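# Fit and lock the server's top cover

## Task

Close the server by placing its top cover on and getting it locked, making sure no tool is left inside the server. The cover locks when it is slid into the closed position, either by pushing it firmly or while both release buttons are kept pressed.

## Robot and tools

Robot: two Kinova Gen3 seven-joint arms, left_arm and right_arm, each ending in a two-finger parallel gripper with a wrist camera. Base roots in the scene frame: left_arm at (-0.016, +0.405, +0.018) m, right_arm at (0, -0.425, +0.018) m, both nearly unrotated. A camera stand is fixed behind the arms.

Frames: the scene frame has its origin at table-top height halfway between the nominal bases, +x pointing out over the table, +z up, and left_arm on the +y side. Image left/right does not match arm names. Results give each gripper's end_effector_position (m) and end_effector_quat_wxyz in this scene frame. The point reported is midway between the finger pads; fingertips extend 17.5 mm further. On the gripper, +z points along the fingers and the fingers open and close along x. Reported positions can be off by a few cm, more at long reach.

The 18-number row (used by execute_actions and move): one flat list covering both arms, always all 18 values in [-1, 1]. Numbers 1-9 are left_arm: dx, dy, dz, rx, ry, rz, gripper position, force_limit, speed. Numbers 10-18 are the same for right_arm. dx..rz are an offset, not a pose: they count from that arm's Hand target as it was when the action (or move) began, expressed along the Hand target's own axes. Scale: 1.0 = 0.6 m for dx/dy/dz and 180 degrees for rotation; rx, ry, rz form a single rotation vector. Sending six zeros re-requests the current Hand target (useful to close a gap where the gripper stopped short). Gripper numbers are absolute commands: position +1 = open 50 mm, about -0.65 = pads touching, -1 = close until something blocks. force_limit: -1 about 20 N per pad, 0 about 102 N, +1 about 185 N (actual may be up to 15 N more). speed: -1 = 20 mm/s, 0 = 85, +1 = 150. Both start at +1. To leave a gripper unchanged, resend its previous three numbers; a 0 is itself a command. New force_limit/speed only apply after a position change of at least 0.01.

execute_actions(actions, cameras): actions is a list of actions; each action is a table of up to 15 rows, one row per 1/30 s step; a short table repeats its final row to fill 15 steps. Every row in an action is measured from the start-of-action Hand target, so repeating an offset in a new action moves further. Images appear only for an empty actions list or when cameras names them (["all"], names, or []).

move(target, speed, blend, blocking, cameras): target is one 18-number row or a list of up to 15 rows; all offsets in the list count from the same starting Hand targets. Paths are straight, finish together, last 0.5 to 10 s, and do not avoid obstacles. speed is m/s, 0.002 to 0.5 (default 0.25), one value or one per target; rotation capped at twice that in rad/s and at 0.873 rad/s. blend (m) rounds corners between listed targets; 0 stops at each. blocking=false returns after about 0.5 s while motion continues. The result adds a "move:" line: done (within 3 mm and 2 degrees), off_target, moving, held or fault, plus limits (paced = pose clipped; held = steps withheld). Done does not mean no contact.

wait(seconds 0-10) lets time pass with last commands held. stop brakes a running move (fingers keep moving). zoom_image(camera, region [x0, y0, x1, y1] pixels, at most 504x504) enlarges part of the latest image from cam_head_left, cam_head_right, cam_high, cam_left_wrist or cam_right_wrist (each 896x504). clear_fault(arm) clears a reported torque fault. read_manual gives licence texts only. finished_scene(scene) ends the scene for good; call it only once the cover is locked and stays so without the robot.

Reading results: Hand target is the last commanded pose after clipping; the gripper often settles a little short. Orientation commands are clipped to within 32 degrees of the measured orientation each step. object_status: 0 moving, 1 blocked while opening, 2 blocked while closing (a grip), 3 reached position or pads met (usually nothing held). A firm grip is position -1 with status 2; fixed objects should sit centred between the pads. Opening in mm is about (250 - position_measured) x 0.202. Joint torques, flange force (gripper x y z axes, includes held weight, noisy during acceleration) and a Wrist depth 7x7 grid (mm, 164-4000, rows separated by " / ", "-" = no value) help detect contact and distance.

Things to avoid: the arms are stiff, so a target a few mm past a solid surface pushes very hard; fast moves hit harder. Back off by commanding past the gripper in the opposite direction. Torque limits are 104.5 N m for the first four joints and 51.3 N m for the wrist joints; exceeding them, or a joint drifting over 5 degrees from plan, stops the arm until clear_fault. Motors heat when holding loads, stretching out or pushing unreachable poses: MOTOR HOT at 60 C, a sagging fault at 75 C. The clearance check may block moves bringing arms close but does not prevent all contact; pressing arms or fingers together can fail the scene. Do not drop parts, release them while moving, slam into fixed or heavy things, or let anything leave the table. Loose objects may get nudged occasionally. Large gripper rotations can swing the elbow.

Each tool is called by a JSON object that holds its "name" and its "arguments".

## Session

{"name": "execute_actions", "arguments": {"actions": []}}

Scene clock: 0.00 s.
left_arm: end_effector_position=(+0.3066, -0.1819, +0.2493) position_measured=3 object_status=3 end_effector_quat_wxyz=(+0.097, +0.985, -0.129, -0.062) | right_arm: end_effector_position=(+0.2194, -0.5711, +0.3122) position_measured=3 object_status=3 end_effector_quat_wxyz=(+0.047, +0.978, +0.196, +0.048)
Joint positions: left_arm=[0.825 0.916 0.269 0.642 0.007 1.531 0.741] | right_arm=[0.541 -0.208 -0.012 2.018 0.011 1.198 0.872]
Joint velocities: within noise
Joint torques (N m): no reading
Motor temperatures (°C): left_arm=[35 35 34 40 39 44 42] | right_arm=[37 37 36 32 47 42 42]
Flange force (N): no reading
Wrist depth (mm): cam_left_wrist=[407 386 379 375 371 378 364 / 412 405 386 381 377 383 370 / 419 412 393 387 382 381 379 / 426 419 397 393 387 385 385 / 433 428 404 398 395 402 396 / 441 432 423 405 414 409 404 / 448 443 432 427 420 417 411] | cam_right_wrist=[445 451 458 462 470 477 482 / 449 456 463 467 474 481 486 / 454 459 466 471 479 486 490 / 458 464 469 475 482 489 497 / 461 467 474 479 487 494 500 / 467 472 476 485 490 497 506 / 470 476 483 488 494 503 512]
Hand target: left_arm +0.3066, -0.1819, +0.2493; +0.097, +0.985, -0.129, -0.062 | right_arm +0.2194, -0.5711, +0.3122; +0.047, +0.978, +0.196, +0.048
Tool commands: left_gripper/position=+1.0 left_gripper/force_limit=+1.0 left_gripper/speed=+1.0 right_gripper/position=+1.0 right_gripper/force_limit=+1.0 right_gripper/speed=+1.0

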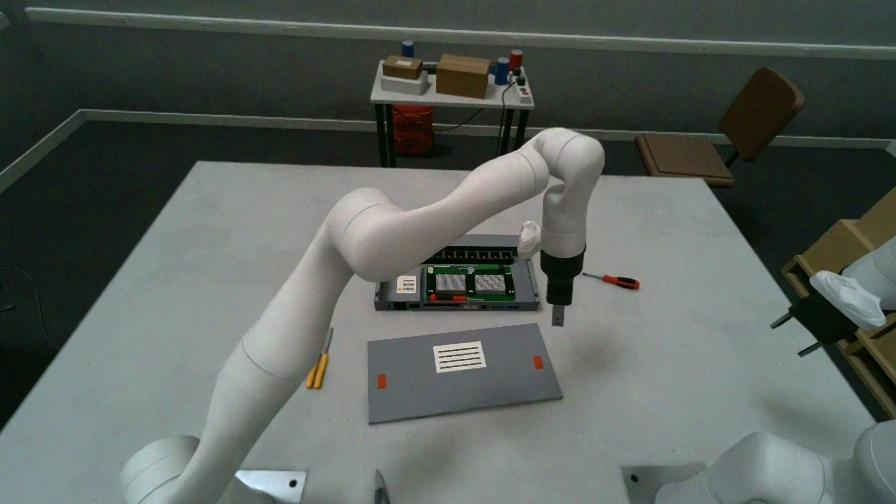

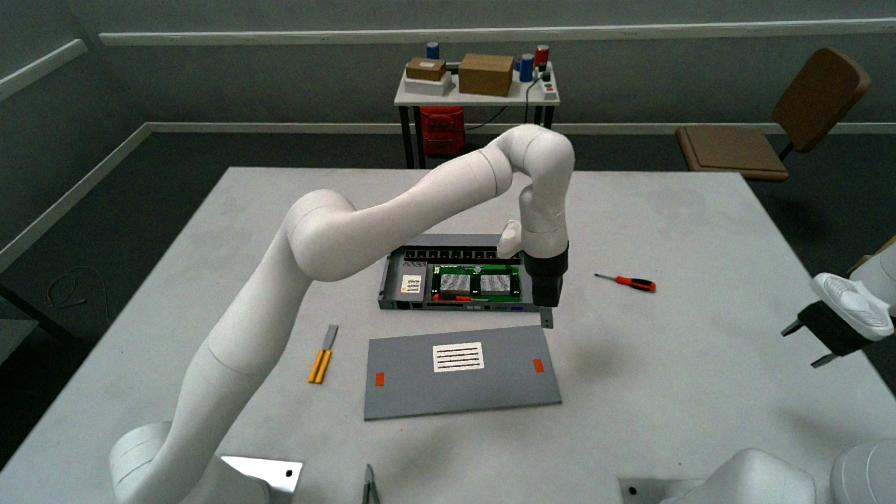

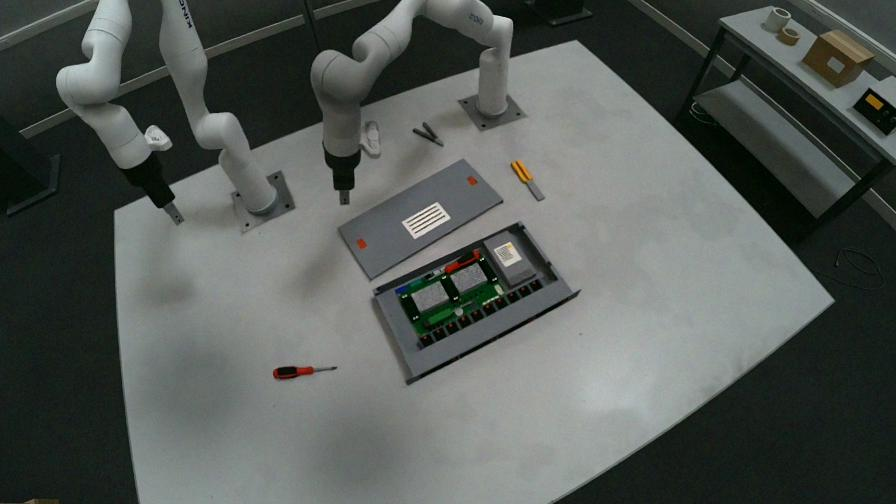

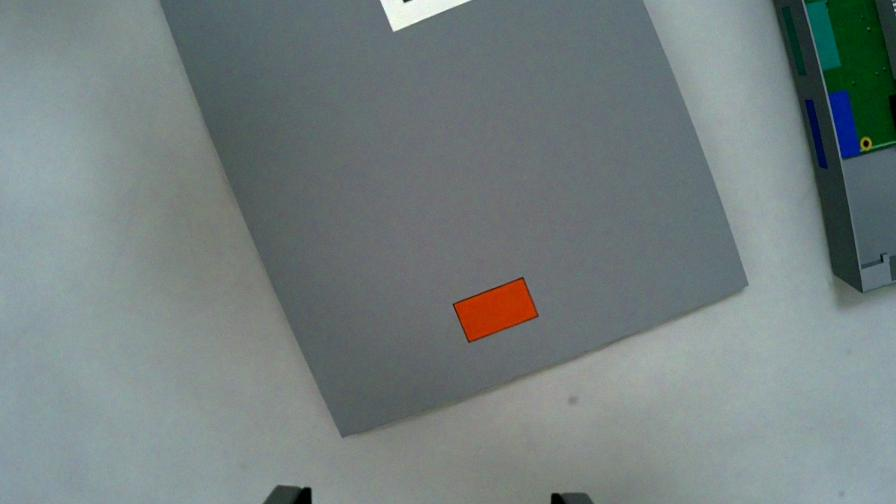

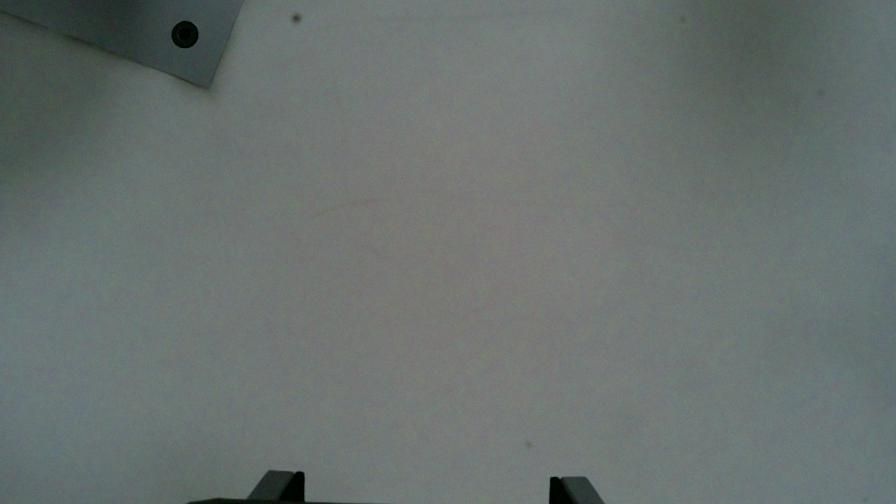

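{"name": "zoom_image", "arguments": {"camera": "cam_high", "region": [330, 150, 600, 400]}}

{"name": "zoom_image", "arguments": {"camera": "cam_head_left", "region": [350, 220, 570, 340]}}

{"name": "zoom_image", "arguments": {"camera": "cam_high", "region": [400, 230, 510, 350]}}

Scaled by 1.867 from the camera's 896x504 image, which has a finer 1280x720 frame.

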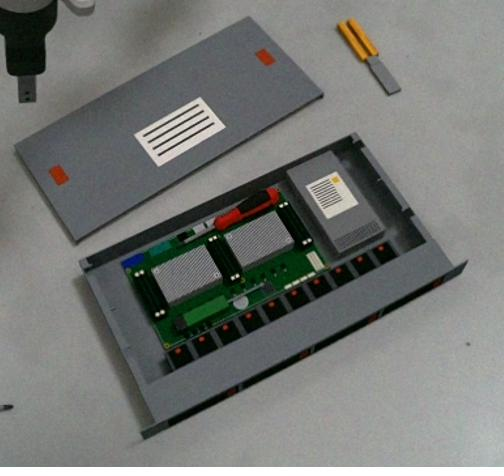

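Scaled by 2.291 from the camera's 896x504 image, which has a finer 1280x720 frame.

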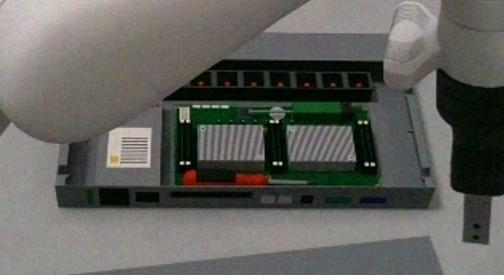

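Scaled by 4.200 from the camera's 896x504 image, which has a finer 1280x720 frame.

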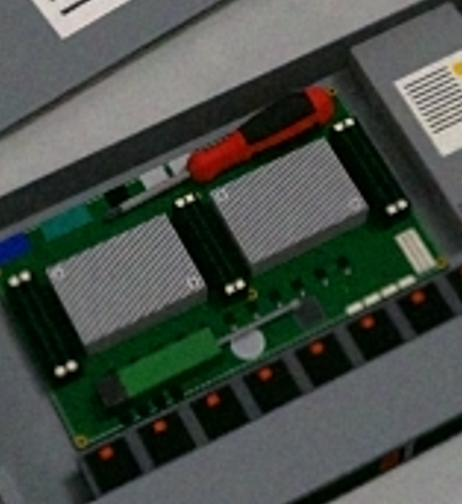

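{"name": "move", "arguments": {"target": [0.3586,-0.251,-0.347,0.062,0.0397,-0.0825,1,1,1,0,0,0,0,0,0,1,1,1], "cameras": ["cam_left_wrist","cam_head_left"]}}

Scene clock: 3.17 s.
left_arm: end_effector_position=(+0.5795, -0.0595, +0.3994) position_measured=3 object_status=3 end_effector_quat_wxyz=(+0.130, +0.977, +0.000, +0.166) | right_arm: end_effector_position=(+0.2194, -0.5711, +0.3122) position_measured=3 object_status=3 end_effector_quat_wxyz=(+0.047, +0.978, +0.196, +0.048)
Joint positions: left_arm=[0.601 0.987 0.156 0.035 -0.137 1.695 0.63] | right_arm=[0.541 -0.208 -0.012 2.018 0.011 1.198 0.872]
Joint torques (N m): left_arm=[0.47 -26.75 -0.2 -9.61 0.09 -1.59 -0.17] | right_arm=[0.23 -6.47 -0.51 -11.77 0.38 -0.12 -0.18]
Flange force (N): left_arm=no reading | right_arm=[-2.5 -0.5 7.6]
Wrist depth (mm): cam_left_wrist=[459 472 506 504 578 613 650 / 474 482 516 519 596 630 668 / 482 496 524 525 610 642 690 / 497 503 529 536 617 655 702 / 508 516 541 549 632 671 718 / 520 543 569 617 649 693 2078 / 525 557 588 630 666 720 2146] | cam_right_wrist=[446 451 458 462 468 475 483 / 450 455 463 469 475 480 486 / 455 461 466 473 479 485 489 / 458 463 470 475 484 489 497 / 461 468 474 480 485 495 497 / 464 472 478 483 489 496 507 / 470 477 481 488 495 504 512]
Hand target: left_arm +0.5801, -0.0601, +0.3999; +0.000, +1.000, +0.000, +0.000 | right_arm +0.2194, -0.5711, +0.3122; +0.047, +0.978, +0.196, +0.048
Off the commanded pose: left_arm 0.001 m, 24 deg | right_arm 0.000 m, 0 deg.
elbow stopped short (left arm): the move would have taken joint 4 (elbow) straighter than the controller allows.
move: off_target (left_arm)
Images, in order (width x height): cam_head_left 896x504, cam_left_wrist 896x504.

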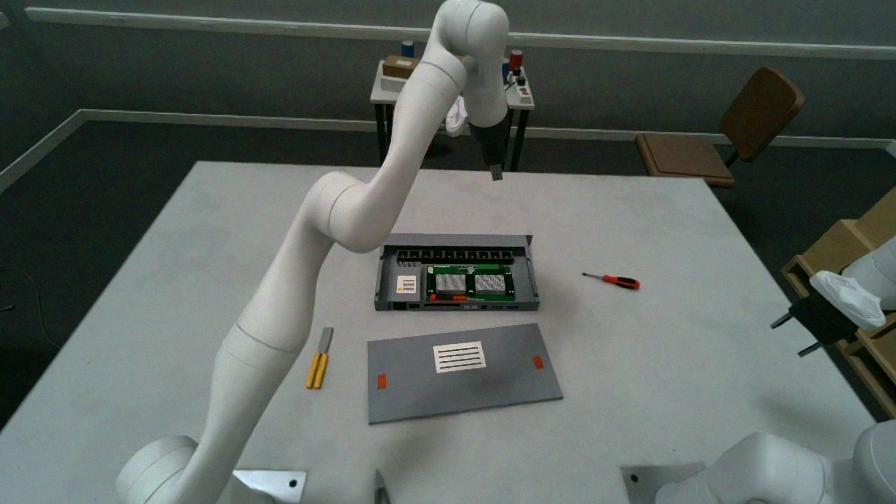

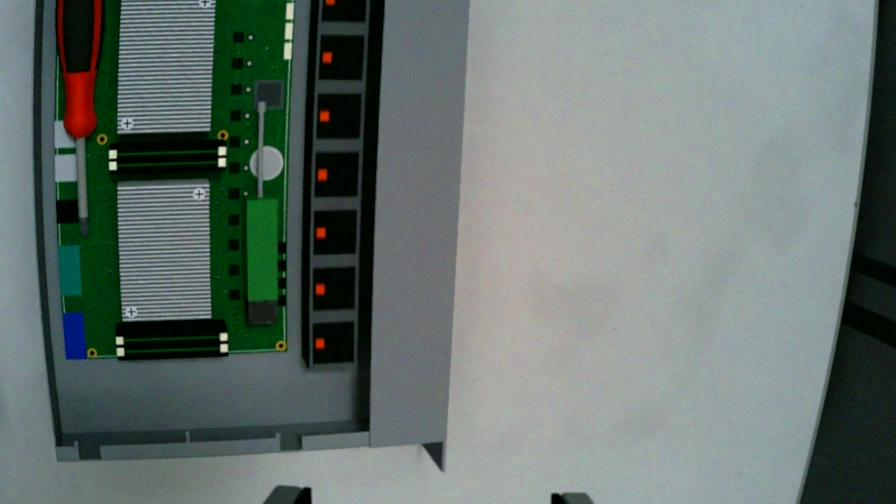

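{"name": "zoom_image", "arguments": {"camera": "cam_left_wrist", "region": [40, 50, 340, 370]}}

{"name": "zoom_image", "arguments": {"camera": "cam_left_wrist", "region": [30, 330, 480, 500]}}

{"name": "zoom_image", "arguments": {"camera": "cam_head_left", "region": [360, 225, 550, 320]}}

Scaled by 1.575 from the camera's 896x504 image, which has a finer 1280x720 frame.

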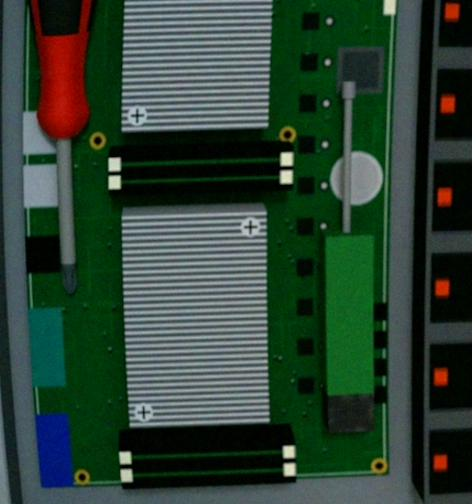

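Scaled by 1.120 from the camera's 896x504 image, which has a finer 1280x720 frame.

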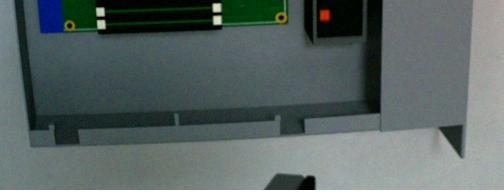

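Scaled by 2.653 from the camera's 896x504 image, which has a finer 1280x720 frame.

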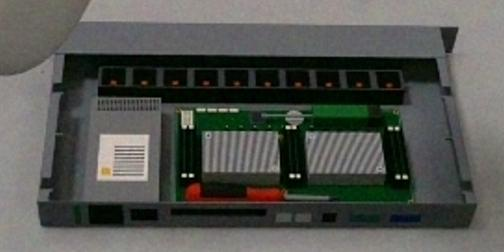

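{"name": "move", "arguments": {"target": [-0.1,-0.0067,0.3,0,0,0,1,1,1,0,0,0,0,0,0,1,1,1], "cameras": ["cam_left_wrist"]}}

{"name": "zoom_image", "arguments": {"camera": "cam_left_wrist", "region": [200, 0, 600, 400]}}

Scene clock: 5.77 s.
left_arm: end_effector_position=(+0.5196, -0.0556, +0.2197) position_measured=3 object_status=3 end_effector_quat_wxyz=(+0.014, +1.000, +0.000, +0.016) | right_arm: end_effector_position=(+0.2194, -0.5711, +0.3122) position_measured=3 object_status=3 end_effector_quat_wxyz=(+0.047, +0.978, +0.196, +0.048)
Joint positions: left_arm=[0.654 1.215 0.151 0.035 -0.148 1.85 0.677] | right_arm=[0.541 -0.208 -0.012 2.018 0.011 1.198 0.872]
Joint velocities: left_arm=[0 0 0.004 0 -0.005 -0.001 -0.001] | right_arm=[within noise]
Joint torques (N m): left_arm=[0.55 -28.52 -0.13 -9.22 0.38 -0.35 -0.28] | right_arm=[0.32 -6.58 -0.47 -11.77 0.36 -0.1 -0.2]
Flange force (N): left_arm=no reading | right_arm=[-2.2 -0.4 7.7]
Wrist depth (mm): cam_left_wrist=[361 378 373 379 382 359 344 / 361 378 357 357 378 370 346 / 362 379 361 356 380 369 344 / 363 380 374 356 380 370 345 / 362 380 374 358 378 369 345 / 362 379 374 359 374 368 346 / 363 379 374 356 362 359 345] | cam_right_wrist=[445 452 458 464 470 477 482 / 451 455 461 468 474 480 486 / 455 461 467 472 477 486 491 / 458 464 471 475 483 489 494 / 461 467 475 481 485 495 501 / 465 472 478 485 490 497 505 / 469 475 482 488 494 501 511]
Hand target: left_arm +0.5201, -0.0561, +0.2199; +0.000, +1.000, +0.000, +0.000 | right_arm +0.2194, -0.5711, +0.3122; +0.047, +0.978, +0.196, +0.048
Off the commanded pose: left_arm 0.001 m, 2 deg | right_arm 0.000 m, 0 deg.
elbow stopped short (left arm): the move would have taken joint 4 (elbow) straighter than the controller allows.
move: done
Images, in order (width x height): cam_left_wrist 896x504.

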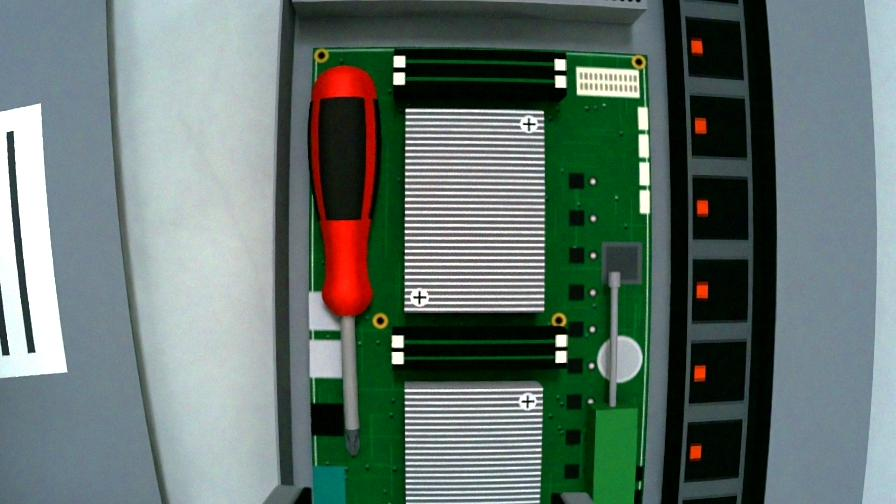

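Scaled by 1.260 from the camera's 896x504 image, which has a finer 1280x720 frame.

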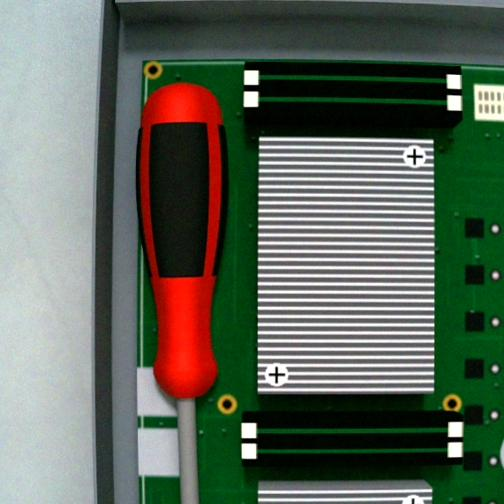

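{"name": "move", "arguments": {"target": [-0.0468,-0.0935,0.15,0,0,0,0.2,-0.8,0,0,0,0,0,0,0,1,1,1], "cameras": ["cam_left_wrist"]}}

Scene clock: 8.30 s.
left_arm: end_effector_position=(+0.4922, -0.0001, +0.1298) position_measured=123 object_status=3 end_effector_quat_wxyz=(+0.000, +1.000, +0.000, +0.000) | right_arm: end_effector_position=(+0.2194, -0.5711, +0.3122) position_measured=3 object_status=3 end_effector_quat_wxyz=(+0.047, +0.978, +0.196, +0.048)
Joint positions: left_arm=[0.563 0.967 0.144 0.875 -0.122 1.305 0.694] | right_arm=[0.541 -0.208 -0.012 2.018 0.011 1.198 0.872]
Joint torques (N m): left_arm=[0.54 -26 0.69 -9.41 0.01 -0.14 -0.29] | right_arm=[0.28 -6.55 -0.52 -11.74 0.38 -0.13 -0.24]
Flange force (N): left_arm=[-2.3 -2.0 -1.2] | right_arm=[-2.4 -0.2 7.5]
Wrist depth (mm): cam_left_wrist=[281 297 267 267 268 269 269 / 280 296 297 267 267 269 269 / 280 295 295 293 272 294 290 / 279 295 295 262 271 288 289 / 279 294 294 262 268 288 277 / 278 293 294 270 267 288 288 / 277 294 292 275 266 287 277] | cam_right_wrist=[446 450 458 463 470 475 481 / 451 456 462 467 474 479 486 / 454 460 467 471 478 484 489 / 459 463 470 477 482 491 496 / 463 468 473 481 485 492 500 / 465 474 476 484 489 497 505 / 470 476 482 489 496 502 510]
Hand target: left_arm +0.4922, +0.0000, +0.1298; +0.000, +1.000, +0.000, +0.000 | right_arm +0.2194, -0.5711, +0.3122; +0.047, +0.978, +0.196, +0.048
Off the commanded pose: left_arm 0.000 m, 0 deg | right_arm 0.000 m, 0 deg.
move: done
Images, in order (width x height): cam_left_wrist 896x504.

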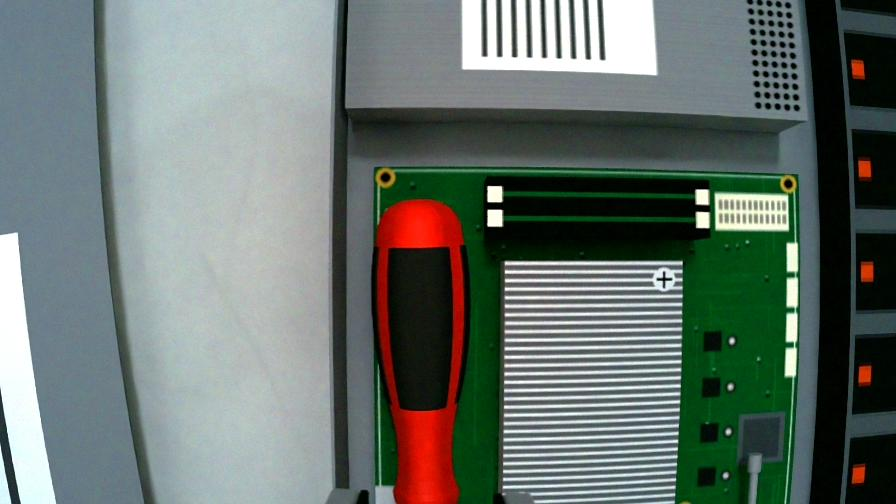

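{"name": "move", "arguments": {"target": [[-0.0027,0,0.06,0,0,0,0.109,-0.8,0,0,0,0,0,0,0,1,1,1],[-0.0027,0,0.1647,0,0,0,0.109,-0.8,0,0,0,0,0,0,0,1,1,1],[-0.0027,0,0.1647,0,0,0,-1,-0.9,-0.5,0,0,0,0,0,0,1,1,1]], "speed": [0.2,0.1,0.1], "cameras": ["cam_left_wrist"]}}

Scene clock: 11.27 s.
left_arm: end_effector_position=(+0.4906, -0.0001, +0.0310) position_measured=162 object_status=2 end_effector_quat_wxyz=(+0.000, +1.000, +0.000, +0.000) | right_arm: end_effector_position=(+0.2194, -0.5711, +0.3122) position_measured=3 object_status=3 end_effector_quat_wxyz=(+0.047, +0.978, +0.196, +0.048)
Joint positions: left_arm=[0.565 1.071 0.131 0.984 -0.129 1.094 0.705] | right_arm=[0.541 -0.208 -0.012 2.018 0.011 1.198 0.872]
Joint torques (N m): left_arm=[0.55 -26.07 0.72 -8.34 0.05 -0.19 -0.29] | right_arm=[0.35 -6.5 -0.48 -11.76 0.4 -0.09 -0.22]
Flange force (N): left_arm=[-0.9 -1.0 -2.5] | right_arm=[-2.3 -0.5 7.7]
Wrist depth (mm): cam_left_wrist=[197 197 170 187 187 170 170 / 197 197 194 194 194 195 195 / 196 197 193 189 172 172 172 / 196 196 193 166 189 190 190 / 196 196 192 - 169 169 170 / 195 195 192 170 169 169 169 / 195 195 191 167 168 169 169] | cam_right_wrist=[446 451 458 464 469 476 482 / 449 455 462 468 473 480 486 / 454 462 466 472 478 484 490 / 459 465 470 476 482 488 496 / 460 467 475 479 485 494 501 / 466 473 476 485 491 499 506 / 471 477 483 488 495 504 510]
Hand target: left_arm +0.4906, -0.0001, +0.0310; +0.000, +1.000, +0.000, +0.000 | right_arm +0.2194, -0.5711, +0.3122; +0.047, +0.978, +0.196, +0.048
Off the commanded pose: left_arm 0.000 m, 0 deg | right_arm 0.000 m, 0 deg.
move: done
Images, in order (width x height): cam_left_wrist 896x504.

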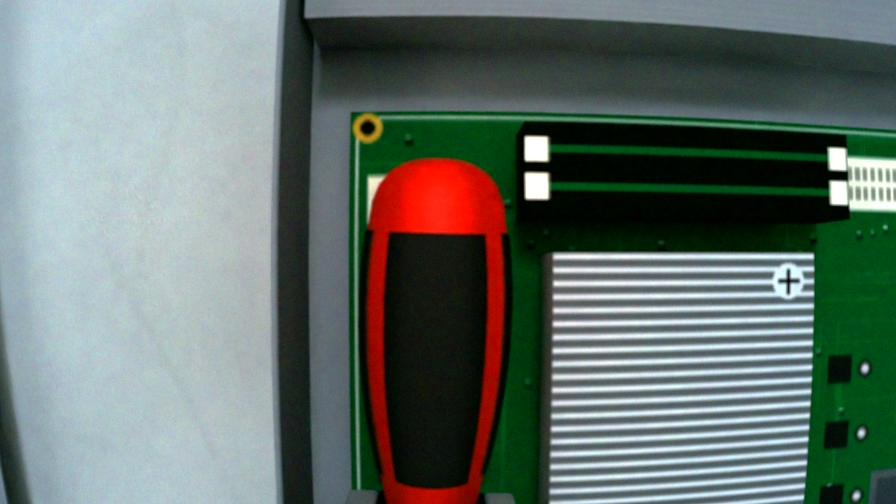

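{"name": "move", "arguments": {"target": [[0,0,-0.215,0,0,0,-1,-0.9,-0.5,0,0,0,0,0,0,1,1,1],[0.0157,-0.6,-0.215,0,0,0,-1,-0.9,-0.5,0,0,0,0,0,0,1,1,1],[0.0157,-0.6,0.0088,0,0,0,-1,-0.9,-0.5,0,0,0,0,0,0,1,1,1]], "speed": [0.15,0.25,0.1], "blend": [0.04,0.03,0], "cameras": ["cam_left_wrist","cam_head_left"]}}

Scene clock: 15.47 s.
left_arm: end_effector_position=(+0.5003, +0.3599, +0.0255) position_measured=162 object_status=2 end_effector_quat_wxyz=(+0.000, +1.000, +0.000, +0.000) | right_arm: end_effector_position=(+0.2194, -0.5711, +0.3122) position_measured=3 object_status=3 end_effector_quat_wxyz=(+0.047, +0.978, +0.196, +0.048)
Joint positions: left_arm=[-0.037 0.822 0.095 1.593 -0.103 0.732 0.122] | right_arm=[0.541 -0.208 -0.012 2.018 0.011 1.198 0.872]
Joint torques (N m): left_arm=[0.47 -21.85 0.38 -6.59 0 -0.41 -0.28] | right_arm=[0.33 -6.53 -0.5 -11.79 0.38 -0.09 -0.2]
Flange force (N): left_arm=[0.0 -0.4 -1.7] | right_arm=[-2.3 -0.4 7.8]
Wrist depth (mm): cam_left_wrist=[192 192 193 193 194 194 195 / 192 192 192 193 193 194 194 / 192 192 192 192 193 194 194 / 191 191 192 166 193 193 193 / 191 191 191 - 192 193 193 / 190 191 191 170 192 192 193 / 190 190 191 167 191 192 192] | cam_right_wrist=[445 450 458 464 470 476 481 / 450 457 462 469 475 480 487 / 453 459 466 470 478 487 492 / 458 465 470 476 484 490 497 / 459 469 474 482 486 494 502 / 465 471 477 484 492 498 505 / 471 477 482 489 494 505 511]
Hand target: left_arm +0.5003, +0.3599, +0.0255; +0.000, +1.000, +0.000, +0.000 | right_arm +0.2194, -0.5711, +0.3122; +0.047, +0.978, +0.196, +0.048
Off the commanded pose: left_arm 0.000 m, 0 deg | right_arm 0.000 m, 0 deg.
move: done
Images, in order (width x height): cam_head_left 896x504, cam_left_wrist 896x504.

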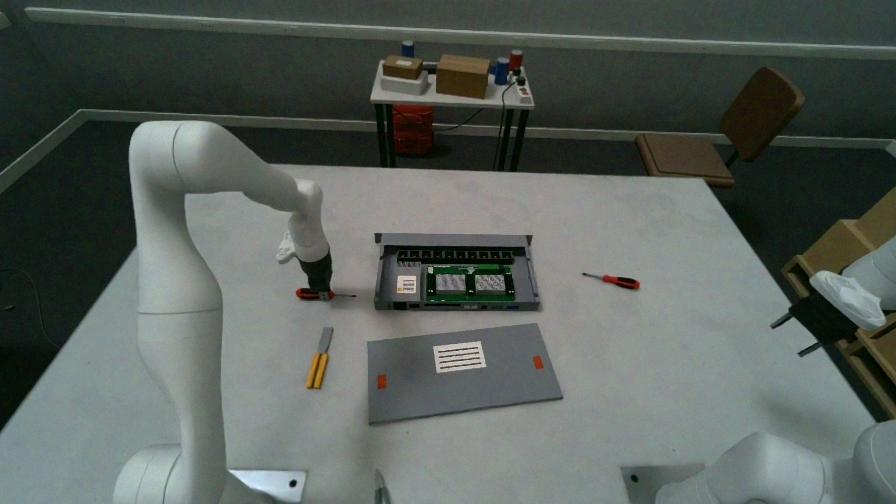

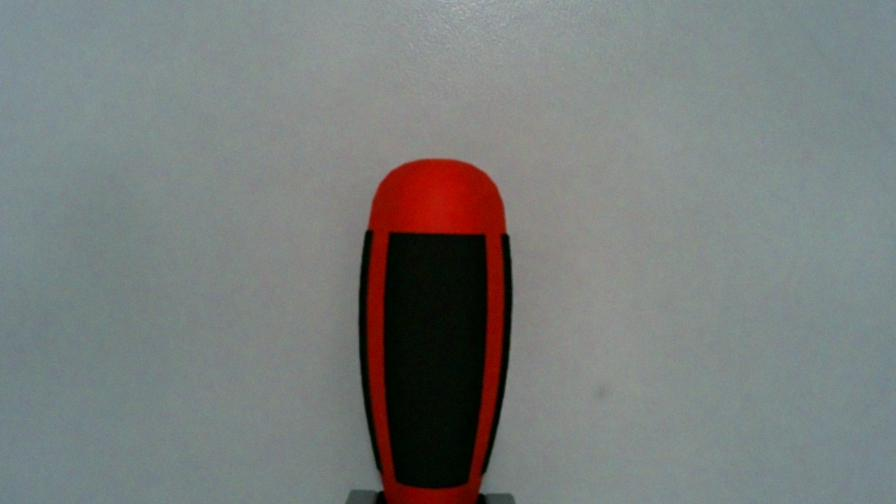

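{"name": "move", "arguments": {"target": [[0,0,0,0,0,0,0.25,-0.9,-0.7,0,0,0,0,0,0,0.2,-0.8,0],[0,0,-0.3,0,0,0,0.25,-0.9,-0.7,0.829,-0.4385,0.32,0.0301,-0.0308,0.1257,0.2,-0.8,0]], "cameras": ["cam_left_wrist","cam_head_left","cam_right_wrist"]}}

Scene clock: 19.77 s.
left_arm: end_effector_position=(+0.5002, +0.3600, +0.2055) position_measured=116 object_status=3 end_effector_quat_wxyz=(+0.000, +1.000, +0.000, +0.000) | right_arm: end_effector_position=(+0.5981, -0.1504, +0.1302) position_measured=123 object_status=3 end_effector_quat_wxyz=(+0.000, +1.000, +0.000, +0.000)
Joint positions: left_arm=[-0.057 0.573 0.13 1.398 -0.075 1.175 0.098] | right_arm=[-0.299 1.007 -0.354 0.803 0.304 1.37 -0.605]
Joint torques (N m): left_arm=[0.44 -19.8 0.3 -8.88 0.01 -0.21 -0.26] | right_arm=[0.3 -28.27 -2.23 -11.13 0.31 0.29 -0.19]
Flange force (N): left_arm=[-1.0 -0.1 -1.7] | right_arm=[-10.1 4.5 5.5]
Wrist depth (mm): cam_left_wrist=[372 372 374 374 375 377 378 / 372 372 374 374 375 375 377 / 371 371 372 372 375 374 378 / 370 370 371 353 373 373 374 / 369 370 371 355 373 373 374 / 369 370 370 372 372 372 372 / 360 368 370 371 371 372 373] | cam_right_wrist=[286 268 269 288 266 250 251 / 286 287 274 287 267 250 250 / 285 267 267 287 266 250 251 / 285 266 266 287 266 250 250 / 286 266 266 287 266 250 250 / 285 269 268 287 266 250 250 / 290 291 290 291 266 250 250]
Hand target: left_arm +0.5002, +0.3600, +0.2055; +0.000, +1.000, +0.000, +0.000 | right_arm +0.5981, -0.1504, +0.1302; +0.000, +1.000, +0.000, +0.000
Off the commanded pose: left_arm 0.000 m, 0 deg | right_arm 0.000 m, 0 deg.
move: done
Images, in order (width x height): cam_head_left 896x504, cam_left_wrist 896x504, cam_right_wrist 896x504.

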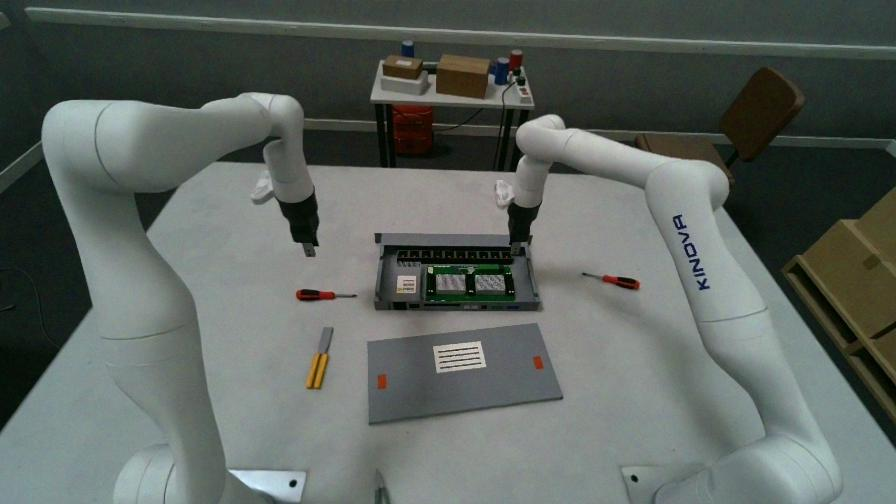

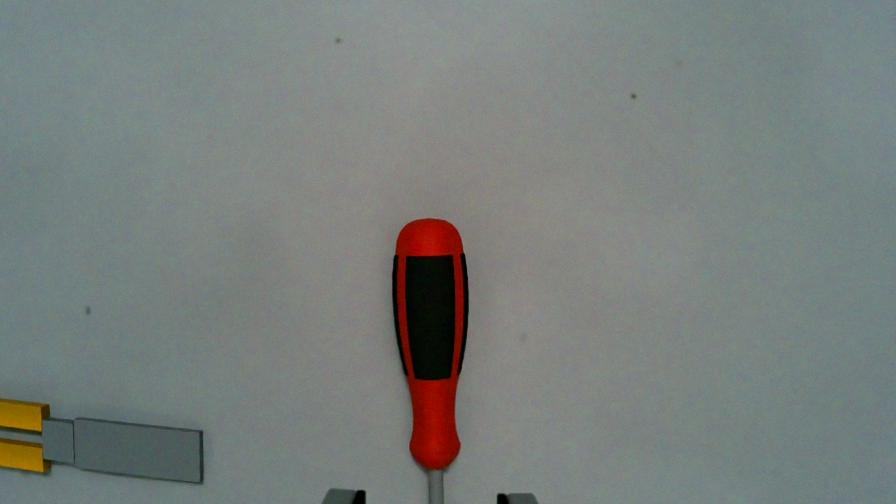

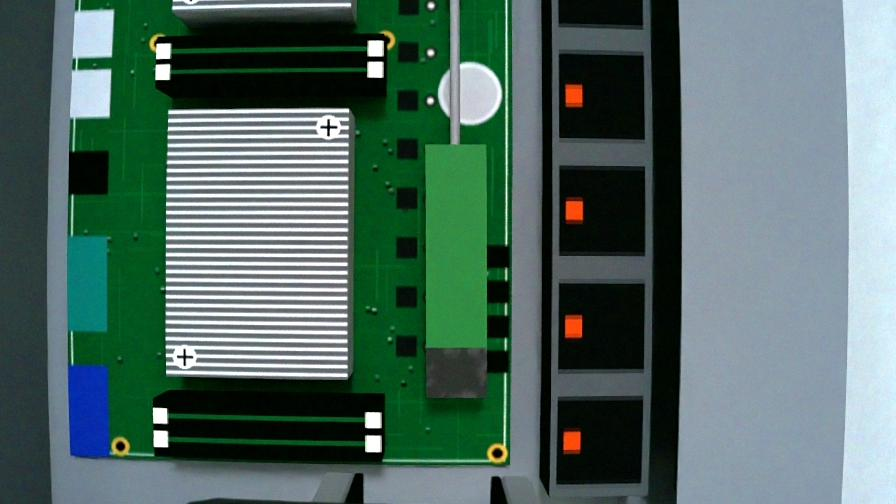

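{"name": "move", "arguments": {"target": [[0,0,0,0,0,0,0.25,-0.9,-0.7,0.0145,-0.0927,0.06,0,0,0,0.2,-0.8,0],[0,0,0,0,0,0,0.25,-0.9,-0.7,0.0145,-0.0927,0.1635,0,0,0,0.2,-0.8,0],[0,0,0,0,0,0,0.25,-0.9,-0.7,0.0145,-0.0927,0.1635,0,0,0,-1,-0.9,-0.5]], "speed": [0.2,0.1,0.1], "cameras": ["cam_right_wrist","cam_high"]}}

Scene clock: 22.70 s.
left_arm: end_effector_position=(+0.5002, +0.3600, +0.2055) position_measured=116 object_status=3 end_effector_quat_wxyz=(+0.000, +1.000, +0.000, +0.000) | right_arm: end_effector_position=(+0.6067, -0.0948, +0.0321) position_measured=163 object_status=2 end_effector_quat_wxyz=(+0.000, +1.000, +0.000, +0.000)
Joint positions: left_arm=[-0.057 0.573 0.13 1.398 -0.075 1.175 0.098] | right_arm=[-0.39 1.205 -0.337 0.678 0.327 1.293 -0.656]
Joint torques (N m): left_arm=[0.47 -19.81 0.32 -8.93 0.01 -0.22 -0.29] | right_arm=[0.32 -29.87 -1.94 -10.64 0.33 0.28 -0.22]
Flange force (N): left_arm=[-1.1 -0.2 -1.6] | right_arm=[-10.6 5.6 3.6]
Wrist depth (mm): cam_left_wrist=[372 373 374 375 375 376 377 / 371 372 375 373 374 375 376 / 370 372 373 373 373 375 376 / 369 371 372 352 372 375 377 / 369 372 370 355 372 373 375 / 369 370 370 370 372 372 373 / 360 367 370 370 371 372 372] | cam_right_wrist=[168 168 189 189 167 167 - / 168 168 189 189 167 167 - / 188 188 189 189 167 167 - / 170 170 189 189 167 167 - / 176 177 188 189 167 167 - / 168 168 188 171 167 167 - / 168 168 188 171 167 167 -]
Hand target: left_arm +0.5002, +0.3600, +0.2055; +0.000, +1.000, +0.000, +0.000 | right_arm +0.6067, -0.0948, +0.0321; +0.000, +1.000, +0.000, +0.000
Off the commanded pose: left_arm 0.000 m, 0 deg | right_arm 0.000 m, 0 deg.
move: done
Images, in order (width x height): cam_high 896x504, cam_right_wrist 896x504.

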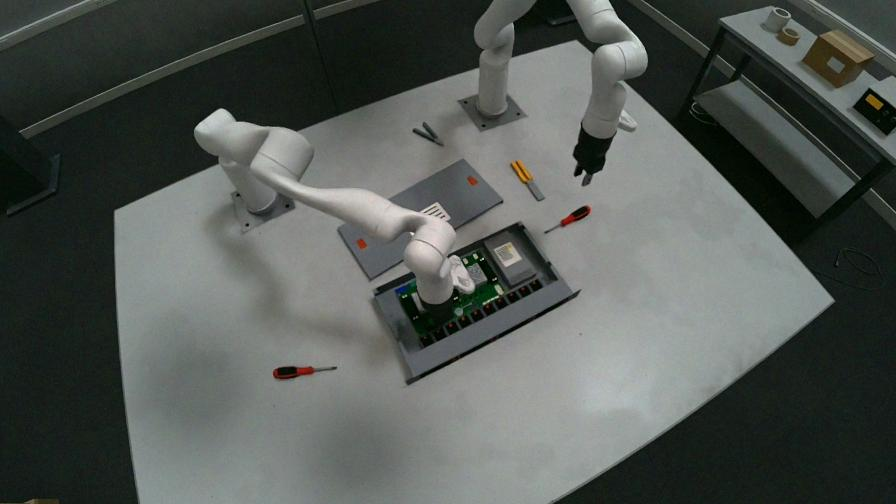

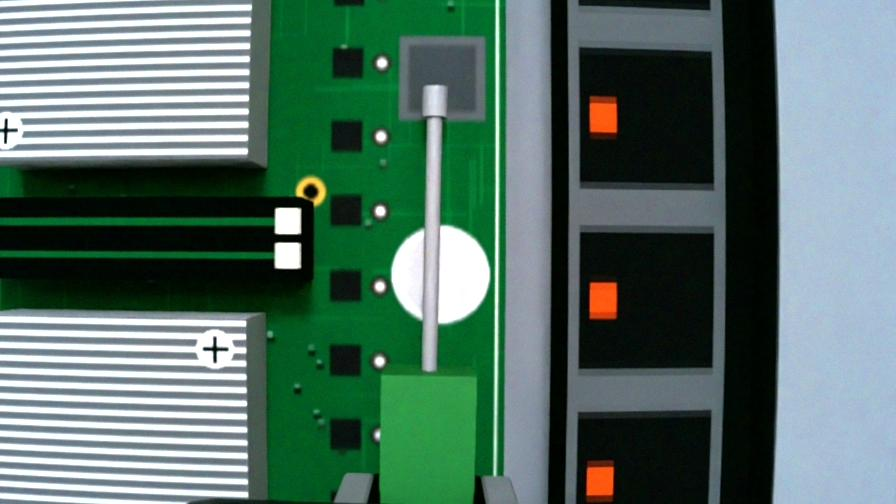

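{"name": "move", "arguments": {"target": [[0,0,0,0,0,0,0.25,-0.9,-0.7,0,0,-0.2,0,0,0,-1,-0.9,-0.5],[-0.3,0.1967,0.0758,-0.25,0,0,0.25,-0.9,-0.7,0.1387,0.575,-0.2,0,0,0,-1,-0.9,-0.5],[-0.3,0.1967,0.0758,-0.25,0,0,0.25,-0.9,-0.7,0.1387,0.575,0.0093,0,0,0,-1,-0.9,-0.5]], "speed": [0.15,0.25,0.1], "blend": [0.03,0.03,0], "cameras": ["cam_right_wrist","cam_left_wrist"]}}

Scene clock: 27.20 s.
left_arm: end_effector_position=(+0.3201, +0.2421, +0.1600) position_measured=116 object_status=3 end_effector_quat_wxyz=(+0.383, +0.924, +0.000, +0.000) | right_arm: end_effector_position=(+0.6900, -0.4398, +0.0266) position_measured=163 object_status=2 end_effector_quat_wxyz=(+0.000, +1.000, +0.000, +0.000)
Joint positions: left_arm=[-0.667 0.545 0.501 2.188 0.762 0.797 -0.825] | right_arm=[0.131 1.21 -0.339 0.686 0.331 1.281 -0.139]
Joint torques (N m): left_arm=[0.46 -11.93 2.66 -3.66 1.23 1.5 -0.3] | right_arm=[0.44 -30.27 -2.04 -10.79 0.3 0.29 -0.21]
Flange force (N): left_arm=[-0.6 2.1 -3.1] | right_arm=[-11.9 -0.5 4.1]
Wrist depth (mm): cam_left_wrist=[263 267 267 267 267 263 262 / 286 286 281 285 280 286 281 / 299 296 294 289 296 302 296 / 312 311 312 312 320 333 297 / 348 339 339 339 347 355 315 / 390 374 365 364 379 389 346 / 443 414 401 403 413 419 404] | cam_right_wrist=[190 191 191 192 192 193 193 / 190 191 191 192 192 193 193 / 190 191 191 191 192 192 193 / 190 191 191 191 192 192 193 / 190 191 191 192 192 192 192 / 190 190 191 171 192 192 192 / 190 190 191 170 192 192 192]
Hand target: left_arm +0.3201, +0.2421, +0.1600; +0.383, +0.924, +0.000, +0.000 | right_arm +0.6900, -0.4398, +0.0266; +0.000, +1.000, +0.000, +0.000
Off the commanded pose: left_arm 0.000 m, 0 deg | right_arm 0.000 m, 0 deg.
move: done
Images, in order (width x height): cam_left_wrist 896x504, cam_right_wrist 896x504.

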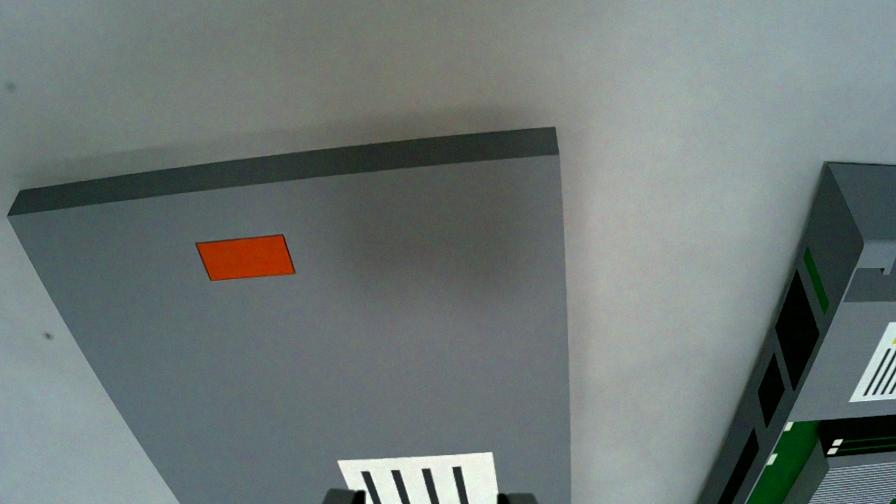

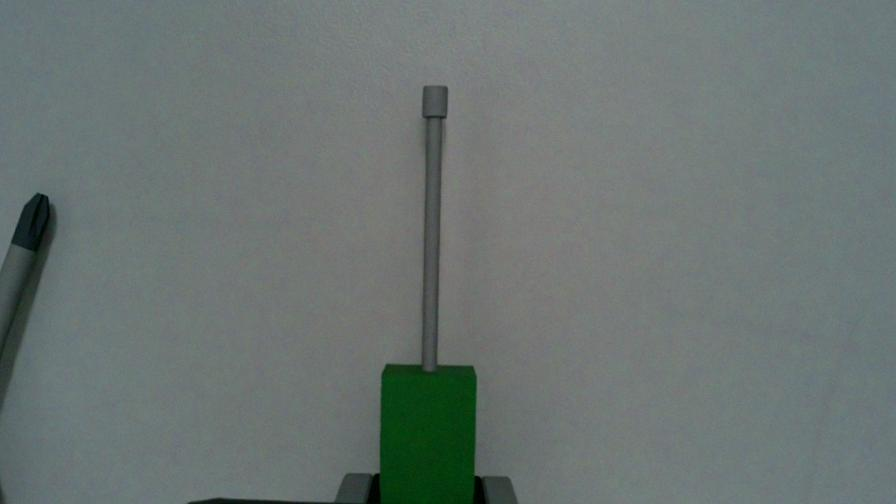

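{"name": "move", "arguments": {"target": [[0,0,0,0,0,0,0.25,-0.9,-0.7,0,0,0,0,0,0,0.4,-0.9,-0.7],[0.05,0.095,0.025,0.125,0,0,0.25,-0.9,-0.7,0,0,-0.2,0,0,0,0.4,-0.9,-0.7],[0.1,0.191,0.0495,0.25,0,0,0.25,-0.9,-0.7,-0.45,-0.25,-0.322,0,0,0,0.4,-0.9,-0.7]], "speed": [0.2,0.2,0.25], "blend": [0,0.03,0], "cameras": ["cam_right_wrist","cam_left_wrist","cam_head_left"]}}

Scene clock: 31.33 s.
left_arm: end_effector_position=(+0.3800, +0.1401, +0.2201) position_measured=116 object_status=3 end_effector_quat_wxyz=(+0.000, +1.000, +0.000, +0.000) | right_arm: end_effector_position=(+0.4200, -0.2897, +0.2198) position_measured=92 object_status=3 end_effector_quat_wxyz=(+0.000, +1.000, +0.000, +0.000)
Joint positions: left_arm=[0.372 0.471 0.224 1.532 -0.11 1.151 0.634] | right_arm=[0.017 0.425 -0.48 1.634 0.212 1.135 -0.566]
Joint torques (N m): left_arm=[0.3 -17.67 0.58 -8.78 0.01 -0.28 -0.29] | right_arm=[0.34 -17.44 -2.19 -10.34 0.31 0.26 -0.2]
Flange force (N): left_arm=[-0.9 -0.1 -1.8] | right_arm=[-3.9 1.3 5.6]
Wrist depth (mm): cam_left_wrist=[388 388 389 389 390 392 394 / 387 387 387 388 390 390 392 / 387 387 387 389 389 390 391 / 370 371 371 388 388 384 385 / 368 370 371 387 388 358 360 / 368 369 371 386 386 358 358 / 368 369 369 385 386 357 358] | cam_right_wrist=[369 369 370 386 379 363 380 / 368 370 370 387 383 384 385 / 368 369 370 385 383 383 343 / 384 386 385 386 386 386 388 / 382 384 385 386 386 387 388 / 383 383 384 384 387 388 388 / 383 383 385 386 385 387 388]
Hand target: left_arm +0.3800, +0.1401, +0.2201; +0.000, +1.000, +0.000, +0.000 | right_arm +0.4200, -0.2897, +0.2198; +0.000, +1.000, +0.000, +0.000
Off the commanded pose: left_arm 0.000 m, 0 deg | right_arm 0.000 m, 0 deg.
move: done
Images, in order (width x height): cam_head_left 896x504, cam_left_wrist 896x504, cam_right_wrist 896x504.

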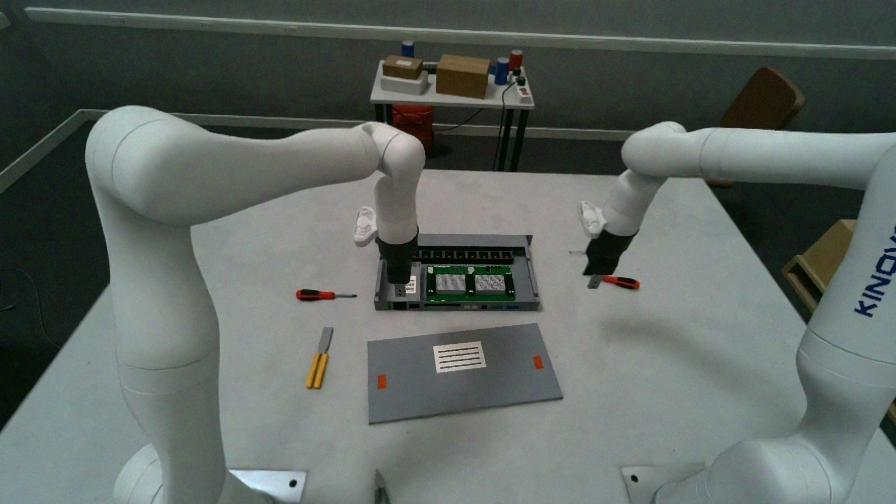

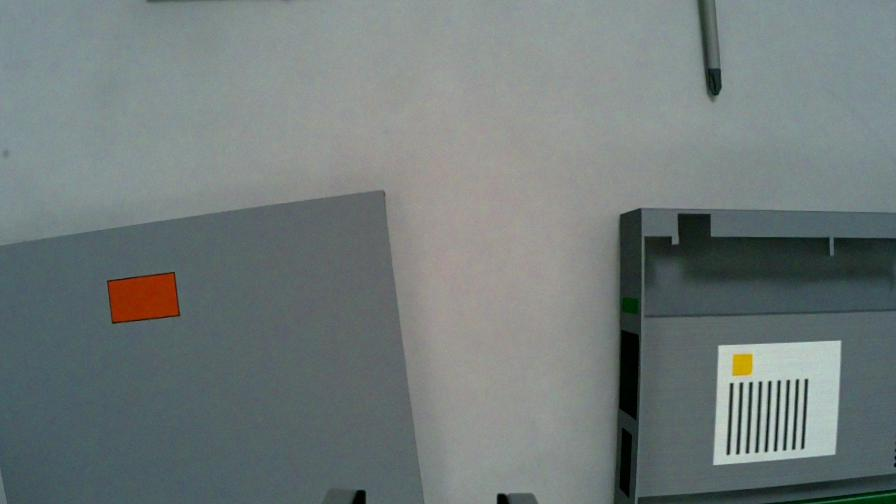

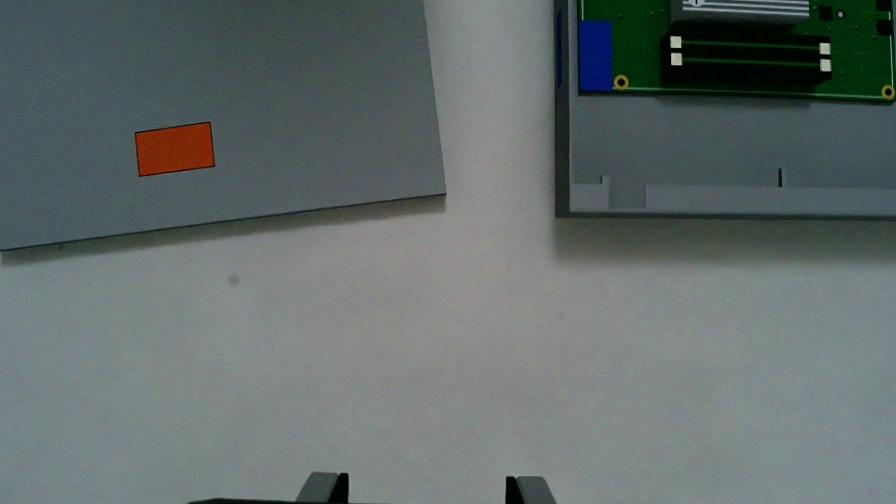

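{"name": "zoom_image", "arguments": {"camera": "cam_right_wrist", "region": [540, 120, 896, 260]}}

{"name": "zoom_image", "arguments": {"camera": "cam_left_wrist", "region": [600, 190, 896, 330]}}

Scaled by 1.416 from the camera's 896x504 image, which has a finer 1280x720 frame.

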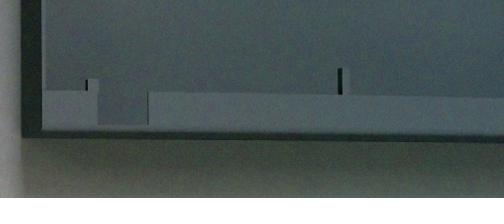

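Scaled by 1.703 from the camera's 896x504 image, which has a finer 1280x720 frame.

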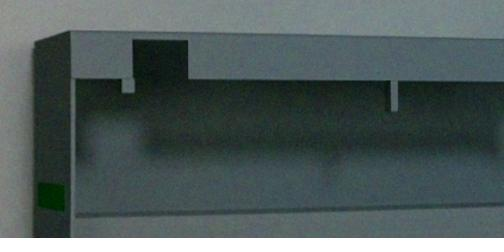

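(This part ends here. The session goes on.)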